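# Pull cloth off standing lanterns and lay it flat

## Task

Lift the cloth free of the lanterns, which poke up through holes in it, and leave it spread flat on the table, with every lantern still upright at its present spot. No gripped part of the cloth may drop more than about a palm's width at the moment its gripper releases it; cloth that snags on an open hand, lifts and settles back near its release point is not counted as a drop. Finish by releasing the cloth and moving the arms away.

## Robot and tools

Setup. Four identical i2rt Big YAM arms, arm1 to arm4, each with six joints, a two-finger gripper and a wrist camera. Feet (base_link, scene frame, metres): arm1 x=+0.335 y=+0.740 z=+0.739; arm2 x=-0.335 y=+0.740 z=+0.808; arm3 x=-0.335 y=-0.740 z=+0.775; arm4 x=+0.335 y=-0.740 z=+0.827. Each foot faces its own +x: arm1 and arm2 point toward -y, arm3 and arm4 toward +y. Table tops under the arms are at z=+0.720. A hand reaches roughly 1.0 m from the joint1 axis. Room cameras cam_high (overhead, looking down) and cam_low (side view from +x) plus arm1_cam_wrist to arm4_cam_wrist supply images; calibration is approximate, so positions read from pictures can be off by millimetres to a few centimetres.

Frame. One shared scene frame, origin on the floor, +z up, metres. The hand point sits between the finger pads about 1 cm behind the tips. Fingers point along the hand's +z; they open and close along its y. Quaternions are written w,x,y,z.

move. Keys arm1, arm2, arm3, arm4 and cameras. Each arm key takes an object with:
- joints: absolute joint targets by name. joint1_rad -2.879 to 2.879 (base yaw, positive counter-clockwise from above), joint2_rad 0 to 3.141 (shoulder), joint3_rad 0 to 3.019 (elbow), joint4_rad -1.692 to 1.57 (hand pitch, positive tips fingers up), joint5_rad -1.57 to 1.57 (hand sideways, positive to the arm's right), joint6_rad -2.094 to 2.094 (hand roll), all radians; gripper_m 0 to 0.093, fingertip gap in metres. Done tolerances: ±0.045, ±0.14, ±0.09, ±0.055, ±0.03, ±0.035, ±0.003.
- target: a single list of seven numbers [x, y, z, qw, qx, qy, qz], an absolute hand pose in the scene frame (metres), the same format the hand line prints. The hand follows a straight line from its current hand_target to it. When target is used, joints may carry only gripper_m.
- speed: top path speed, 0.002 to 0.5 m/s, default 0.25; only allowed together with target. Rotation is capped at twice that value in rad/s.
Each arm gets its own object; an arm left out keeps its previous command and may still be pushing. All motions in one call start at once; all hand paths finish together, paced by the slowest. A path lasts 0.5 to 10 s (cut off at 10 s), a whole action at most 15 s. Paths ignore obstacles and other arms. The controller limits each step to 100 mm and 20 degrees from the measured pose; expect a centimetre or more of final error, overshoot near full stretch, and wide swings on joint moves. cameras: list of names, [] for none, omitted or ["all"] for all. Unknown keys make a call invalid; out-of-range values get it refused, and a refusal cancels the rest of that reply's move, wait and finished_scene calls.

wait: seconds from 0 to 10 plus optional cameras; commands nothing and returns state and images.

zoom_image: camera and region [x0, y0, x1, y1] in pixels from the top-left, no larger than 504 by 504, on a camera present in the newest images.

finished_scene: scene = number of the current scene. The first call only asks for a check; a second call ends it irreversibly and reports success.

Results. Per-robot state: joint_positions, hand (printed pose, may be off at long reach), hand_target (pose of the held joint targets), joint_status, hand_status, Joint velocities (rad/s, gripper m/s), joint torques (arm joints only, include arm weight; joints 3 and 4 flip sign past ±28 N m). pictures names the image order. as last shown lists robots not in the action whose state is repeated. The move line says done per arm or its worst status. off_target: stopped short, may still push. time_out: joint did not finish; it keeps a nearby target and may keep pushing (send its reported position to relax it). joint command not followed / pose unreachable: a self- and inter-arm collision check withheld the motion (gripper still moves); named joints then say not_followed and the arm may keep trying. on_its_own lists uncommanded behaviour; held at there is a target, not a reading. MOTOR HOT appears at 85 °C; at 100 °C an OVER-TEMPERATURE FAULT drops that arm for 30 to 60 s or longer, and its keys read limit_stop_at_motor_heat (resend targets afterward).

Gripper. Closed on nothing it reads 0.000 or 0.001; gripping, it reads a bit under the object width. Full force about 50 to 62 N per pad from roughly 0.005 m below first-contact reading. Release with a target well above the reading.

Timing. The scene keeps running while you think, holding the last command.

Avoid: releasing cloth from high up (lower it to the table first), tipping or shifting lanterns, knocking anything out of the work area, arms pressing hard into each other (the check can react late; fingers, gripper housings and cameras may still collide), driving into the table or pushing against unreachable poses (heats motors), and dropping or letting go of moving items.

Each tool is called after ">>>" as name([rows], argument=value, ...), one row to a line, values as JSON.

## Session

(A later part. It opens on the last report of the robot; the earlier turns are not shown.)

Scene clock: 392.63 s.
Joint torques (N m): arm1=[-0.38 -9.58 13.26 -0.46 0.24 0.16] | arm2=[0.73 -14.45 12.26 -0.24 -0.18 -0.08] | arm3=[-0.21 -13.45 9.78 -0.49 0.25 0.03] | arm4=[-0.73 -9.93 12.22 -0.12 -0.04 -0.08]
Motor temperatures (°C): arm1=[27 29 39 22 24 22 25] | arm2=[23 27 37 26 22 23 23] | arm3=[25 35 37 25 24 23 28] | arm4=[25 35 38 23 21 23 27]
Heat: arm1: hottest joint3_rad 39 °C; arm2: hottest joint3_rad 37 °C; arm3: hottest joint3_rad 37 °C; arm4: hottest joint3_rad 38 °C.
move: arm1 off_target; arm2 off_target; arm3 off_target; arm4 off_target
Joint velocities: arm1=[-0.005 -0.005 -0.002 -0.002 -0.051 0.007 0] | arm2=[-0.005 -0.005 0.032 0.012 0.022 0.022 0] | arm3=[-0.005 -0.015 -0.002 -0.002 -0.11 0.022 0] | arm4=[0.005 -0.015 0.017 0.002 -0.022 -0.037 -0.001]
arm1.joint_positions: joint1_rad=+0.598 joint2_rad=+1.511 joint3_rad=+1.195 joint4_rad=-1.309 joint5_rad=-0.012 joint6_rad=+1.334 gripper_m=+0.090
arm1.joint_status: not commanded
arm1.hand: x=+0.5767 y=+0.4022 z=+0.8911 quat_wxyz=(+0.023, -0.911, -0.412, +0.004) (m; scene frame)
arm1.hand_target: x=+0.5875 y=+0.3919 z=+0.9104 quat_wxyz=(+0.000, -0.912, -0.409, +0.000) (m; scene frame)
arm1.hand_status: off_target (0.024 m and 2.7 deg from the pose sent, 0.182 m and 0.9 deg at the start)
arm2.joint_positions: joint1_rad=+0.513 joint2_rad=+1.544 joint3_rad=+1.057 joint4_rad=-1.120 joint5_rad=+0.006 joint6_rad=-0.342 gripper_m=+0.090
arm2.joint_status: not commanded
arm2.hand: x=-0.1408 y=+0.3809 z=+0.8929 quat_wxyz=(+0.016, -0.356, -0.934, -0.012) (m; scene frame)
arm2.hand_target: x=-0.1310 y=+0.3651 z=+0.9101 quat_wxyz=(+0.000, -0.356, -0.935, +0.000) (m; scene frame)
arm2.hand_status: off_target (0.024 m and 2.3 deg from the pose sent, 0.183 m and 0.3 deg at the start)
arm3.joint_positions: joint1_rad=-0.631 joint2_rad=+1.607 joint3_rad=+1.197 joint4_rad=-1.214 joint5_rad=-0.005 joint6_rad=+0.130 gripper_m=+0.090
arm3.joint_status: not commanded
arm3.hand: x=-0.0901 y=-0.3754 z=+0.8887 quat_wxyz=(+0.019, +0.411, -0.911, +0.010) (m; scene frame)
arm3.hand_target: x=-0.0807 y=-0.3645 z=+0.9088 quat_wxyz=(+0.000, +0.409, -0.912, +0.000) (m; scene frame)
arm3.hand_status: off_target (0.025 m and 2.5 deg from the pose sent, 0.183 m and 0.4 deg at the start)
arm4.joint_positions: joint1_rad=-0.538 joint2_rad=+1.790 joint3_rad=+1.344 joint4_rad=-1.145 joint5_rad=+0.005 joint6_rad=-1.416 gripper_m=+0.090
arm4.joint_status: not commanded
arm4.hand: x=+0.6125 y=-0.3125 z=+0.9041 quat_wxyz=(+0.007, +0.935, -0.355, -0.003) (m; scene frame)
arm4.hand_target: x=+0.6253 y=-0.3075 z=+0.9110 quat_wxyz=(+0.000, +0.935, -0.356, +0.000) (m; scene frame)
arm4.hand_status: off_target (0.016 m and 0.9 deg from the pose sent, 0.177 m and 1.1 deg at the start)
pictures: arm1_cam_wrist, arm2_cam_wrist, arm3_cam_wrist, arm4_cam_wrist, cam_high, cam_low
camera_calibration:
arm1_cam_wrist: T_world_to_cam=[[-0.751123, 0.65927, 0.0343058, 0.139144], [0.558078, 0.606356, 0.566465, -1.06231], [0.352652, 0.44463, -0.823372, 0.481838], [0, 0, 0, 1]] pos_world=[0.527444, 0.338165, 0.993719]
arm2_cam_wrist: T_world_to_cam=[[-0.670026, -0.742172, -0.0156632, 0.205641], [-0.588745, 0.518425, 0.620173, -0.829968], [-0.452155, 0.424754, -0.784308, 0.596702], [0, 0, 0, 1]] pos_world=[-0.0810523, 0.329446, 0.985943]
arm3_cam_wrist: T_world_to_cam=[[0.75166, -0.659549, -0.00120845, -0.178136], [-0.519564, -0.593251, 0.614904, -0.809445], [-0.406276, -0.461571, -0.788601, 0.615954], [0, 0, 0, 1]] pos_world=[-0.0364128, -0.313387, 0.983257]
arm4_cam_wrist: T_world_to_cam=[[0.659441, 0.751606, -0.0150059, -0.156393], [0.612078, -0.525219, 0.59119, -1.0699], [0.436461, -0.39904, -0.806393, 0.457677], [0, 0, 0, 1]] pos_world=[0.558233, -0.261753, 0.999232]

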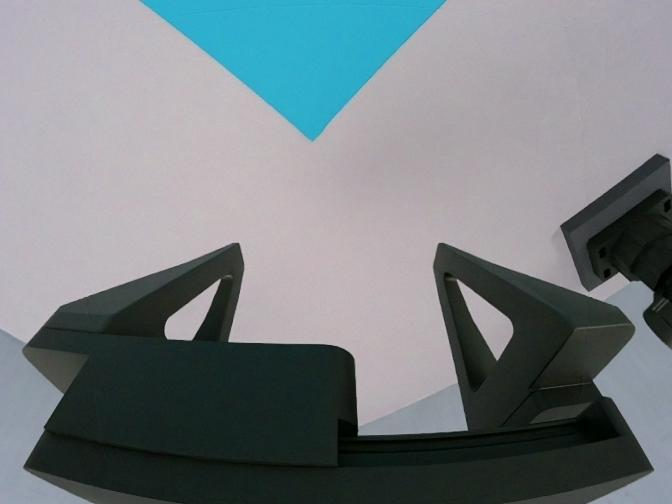

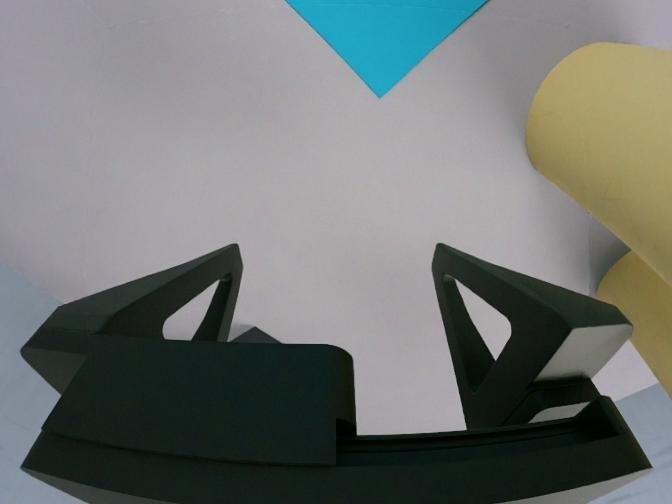

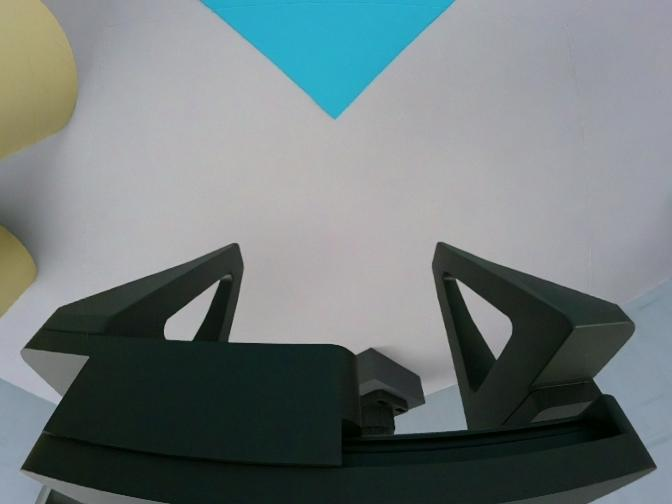

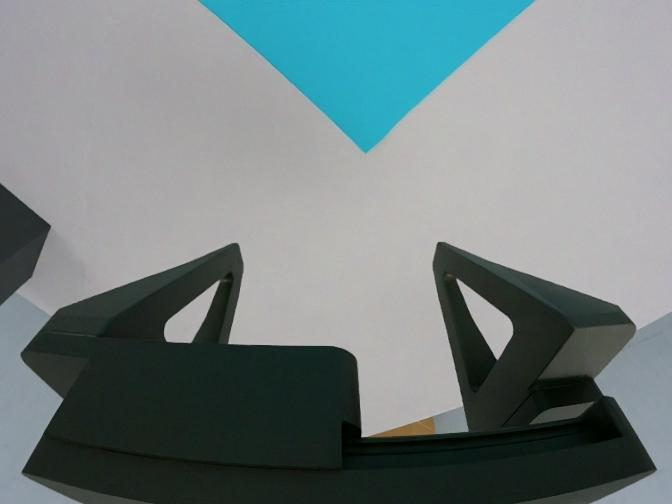

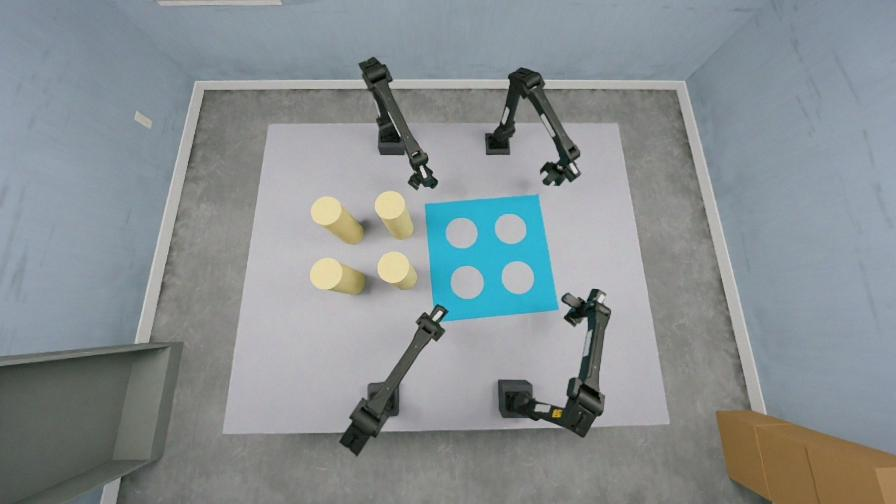

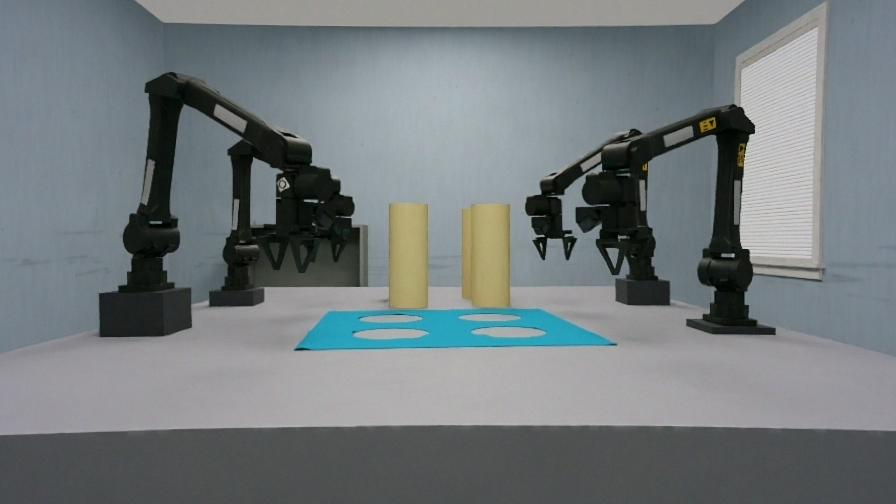

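>>> move(cameras=["cam_high", "cam_low"])

>>> zoom_image(camera="cam_low", region=[280, 300, 400, 365])

>>> zoom_image(camera="cam_low", region=[380, 190, 630, 360])

>>> zoom_image(camera="cam_high", region=[290, 170, 440, 310])

Scene clock: 403.43 s.
Joint torques (N m): arm1=[-0.67 -9.58 13.18 -0.21 0.21 0.15] | arm2=[0.67 -14.45 12.27 -0.21 -0.17 -0.08] | arm3=[-0.09 -13.45 9.8 -0.4 0.23 0.03] | arm4=[-0.73 -9.93 12.34 -0.1 -0.04 -0.08]
Motor temperatures (°C): arm1=[27 29 42 22 24 22 25] | arm2=[23 27 36 26 22 23 23] | arm3=[25 35 36 25 24 23 28] | arm4=[25 35 39 23 21 23 27]
Heat: arm1: hottest joint3_rad 42 °C; arm2: hottest joint3_rad 36 °C; arm3: hottest joint3_rad 36 °C; arm4: hottest joint3_rad 39 °C.
Joint velocities: arm1=[-0.005 -0.005 0.002 -0.002 0.007 -0.007 0.001] | arm2=[-0.005 -0.005 -0.007 0.002 -0.051 0.037 0.001] | arm3=[-0.005 -0.005 0.002 0.012 0.081 -0.022 0.001] | arm4=[0.005 -0.034 -0.012 -0.002 0.022 -0.007 -0.001]
arm1.joint_positions: joint1_rad=+0.598 joint2_rad=+1.511 joint3_rad=+1.195 joint4_rad=-1.309 joint5_rad=-0.012 joint6_rad=+1.334 gripper_m=+0.090
arm1.joint_status: not commanded
arm1.hand: x=+0.5767 y=+0.4022 z=+0.8911 quat_wxyz=(+0.023, -0.911, -0.412, +0.004) (m; scene frame)
arm1.hand_target: x=+0.5875 y=+0.3919 z=+0.9104 quat_wxyz=(+0.000, -0.912, -0.409, +0.000) (m; scene frame)
arm1.hand_status: off_target (0.024 m and 2.7 deg from the pose sent, 0.182 m and 0.9 deg at the start)
arm2.joint_positions: joint1_rad=+0.513 joint2_rad=+1.544 joint3_rad=+1.057 joint4_rad=-1.120 joint5_rad=+0.006 joint6_rad=-0.342 gripper_m=+0.090
arm2.joint_status: not commanded
arm2.hand: x=-0.1408 y=+0.3810 z=+0.8929 quat_wxyz=(+0.016, -0.356, -0.934, -0.012) (m; scene frame)
arm2.hand_target: x=-0.1310 y=+0.3651 z=+0.9101 quat_wxyz=(+0.000, -0.356, -0.935, +0.000) (m; scene frame)
arm2.hand_status: off_target (0.024 m and 2.3 deg from the pose sent, 0.183 m and 0.3 deg at the start)
arm3.joint_positions: joint1_rad=-0.631 joint2_rad=+1.607 joint3_rad=+1.197 joint4_rad=-1.214 joint5_rad=-0.005 joint6_rad=+0.130 gripper_m=+0.090
arm3.joint_status: not commanded
arm3.hand: x=-0.0901 y=-0.3754 z=+0.8887 quat_wxyz=(+0.019, +0.411, -0.911, +0.010) (m; scene frame)
arm3.hand_target: x=-0.0807 y=-0.3645 z=+0.9088 quat_wxyz=(+0.000, +0.409, -0.912, +0.000) (m; scene frame)
arm3.hand_status: off_target (0.025 m and 2.5 deg from the pose sent, 0.183 m and 0.4 deg at the start)
arm4.joint_positions: joint1_rad=-0.538 joint2_rad=+1.790 joint3_rad=+1.344 joint4_rad=-1.145 joint5_rad=+0.005 joint6_rad=-1.417 gripper_m=+0.090
arm4.joint_status: not commanded
arm4.hand: x=+0.6125 y=-0.3125 z=+0.9041 quat_wxyz=(+0.007, +0.935, -0.355, -0.003) (m; scene frame)
arm4.hand_target: x=+0.6253 y=-0.3075 z=+0.9110 quat_wxyz=(+0.000, +0.935, -0.356, +0.000) (m; scene frame)
arm4.hand_status: off_target (0.016 m and 0.9 deg from the pose sent, 0.177 m and 1.1 deg at the start)
pictures: cam_high, cam_low

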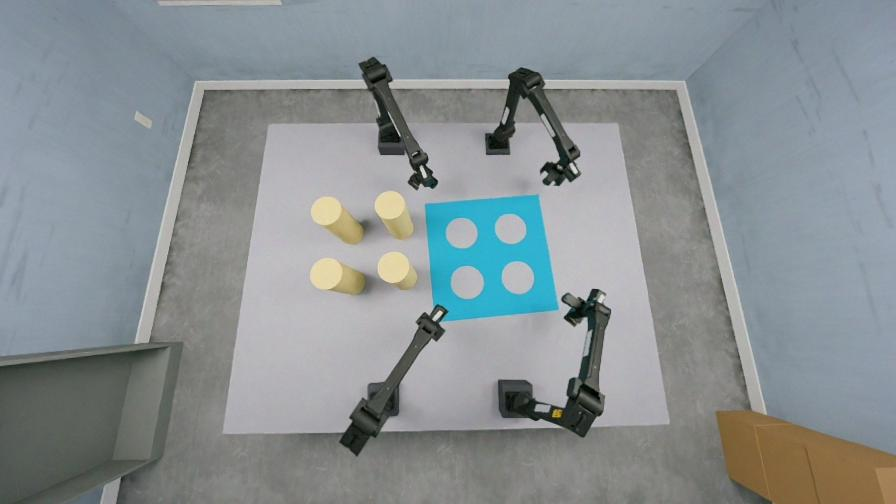

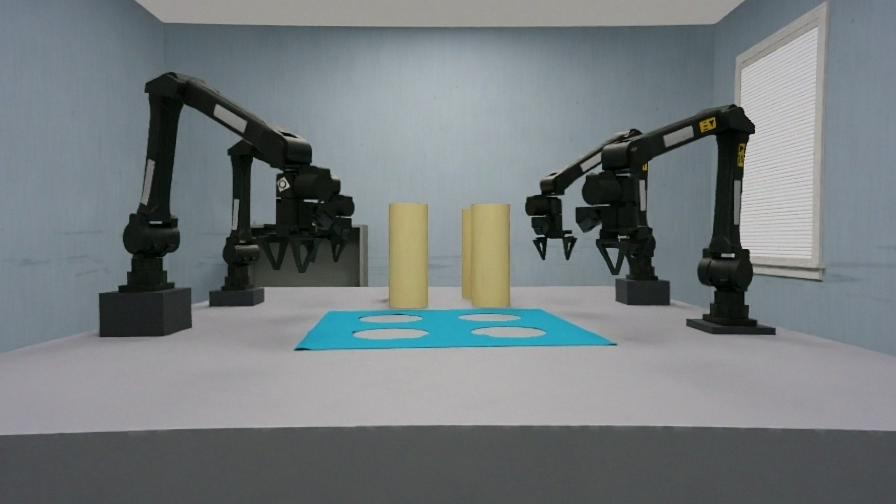

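Scaled by 4.200.

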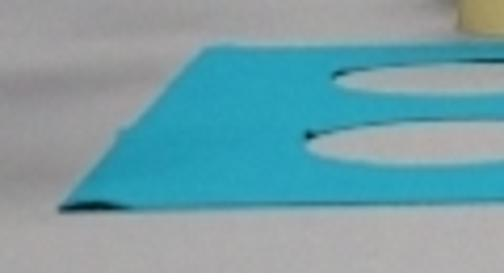

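Scaled by 2.016.

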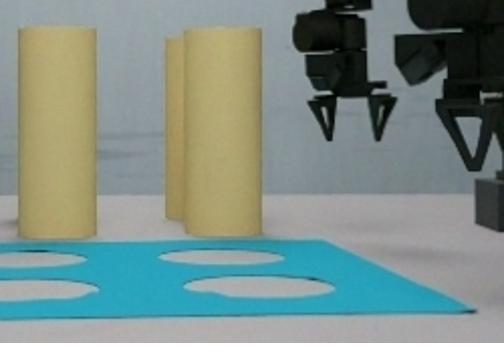

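Scaled by 3.360.

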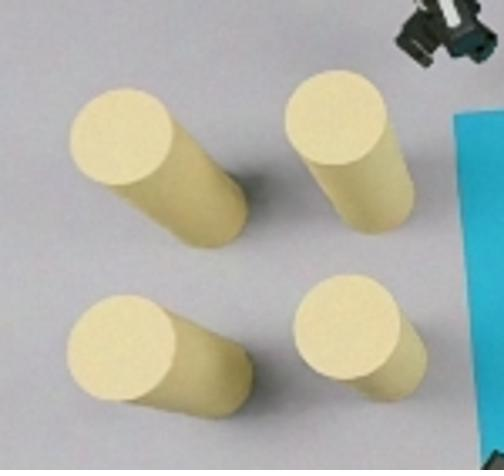

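>>> finished_scene(scene=2)

The scene is finished: the task was done.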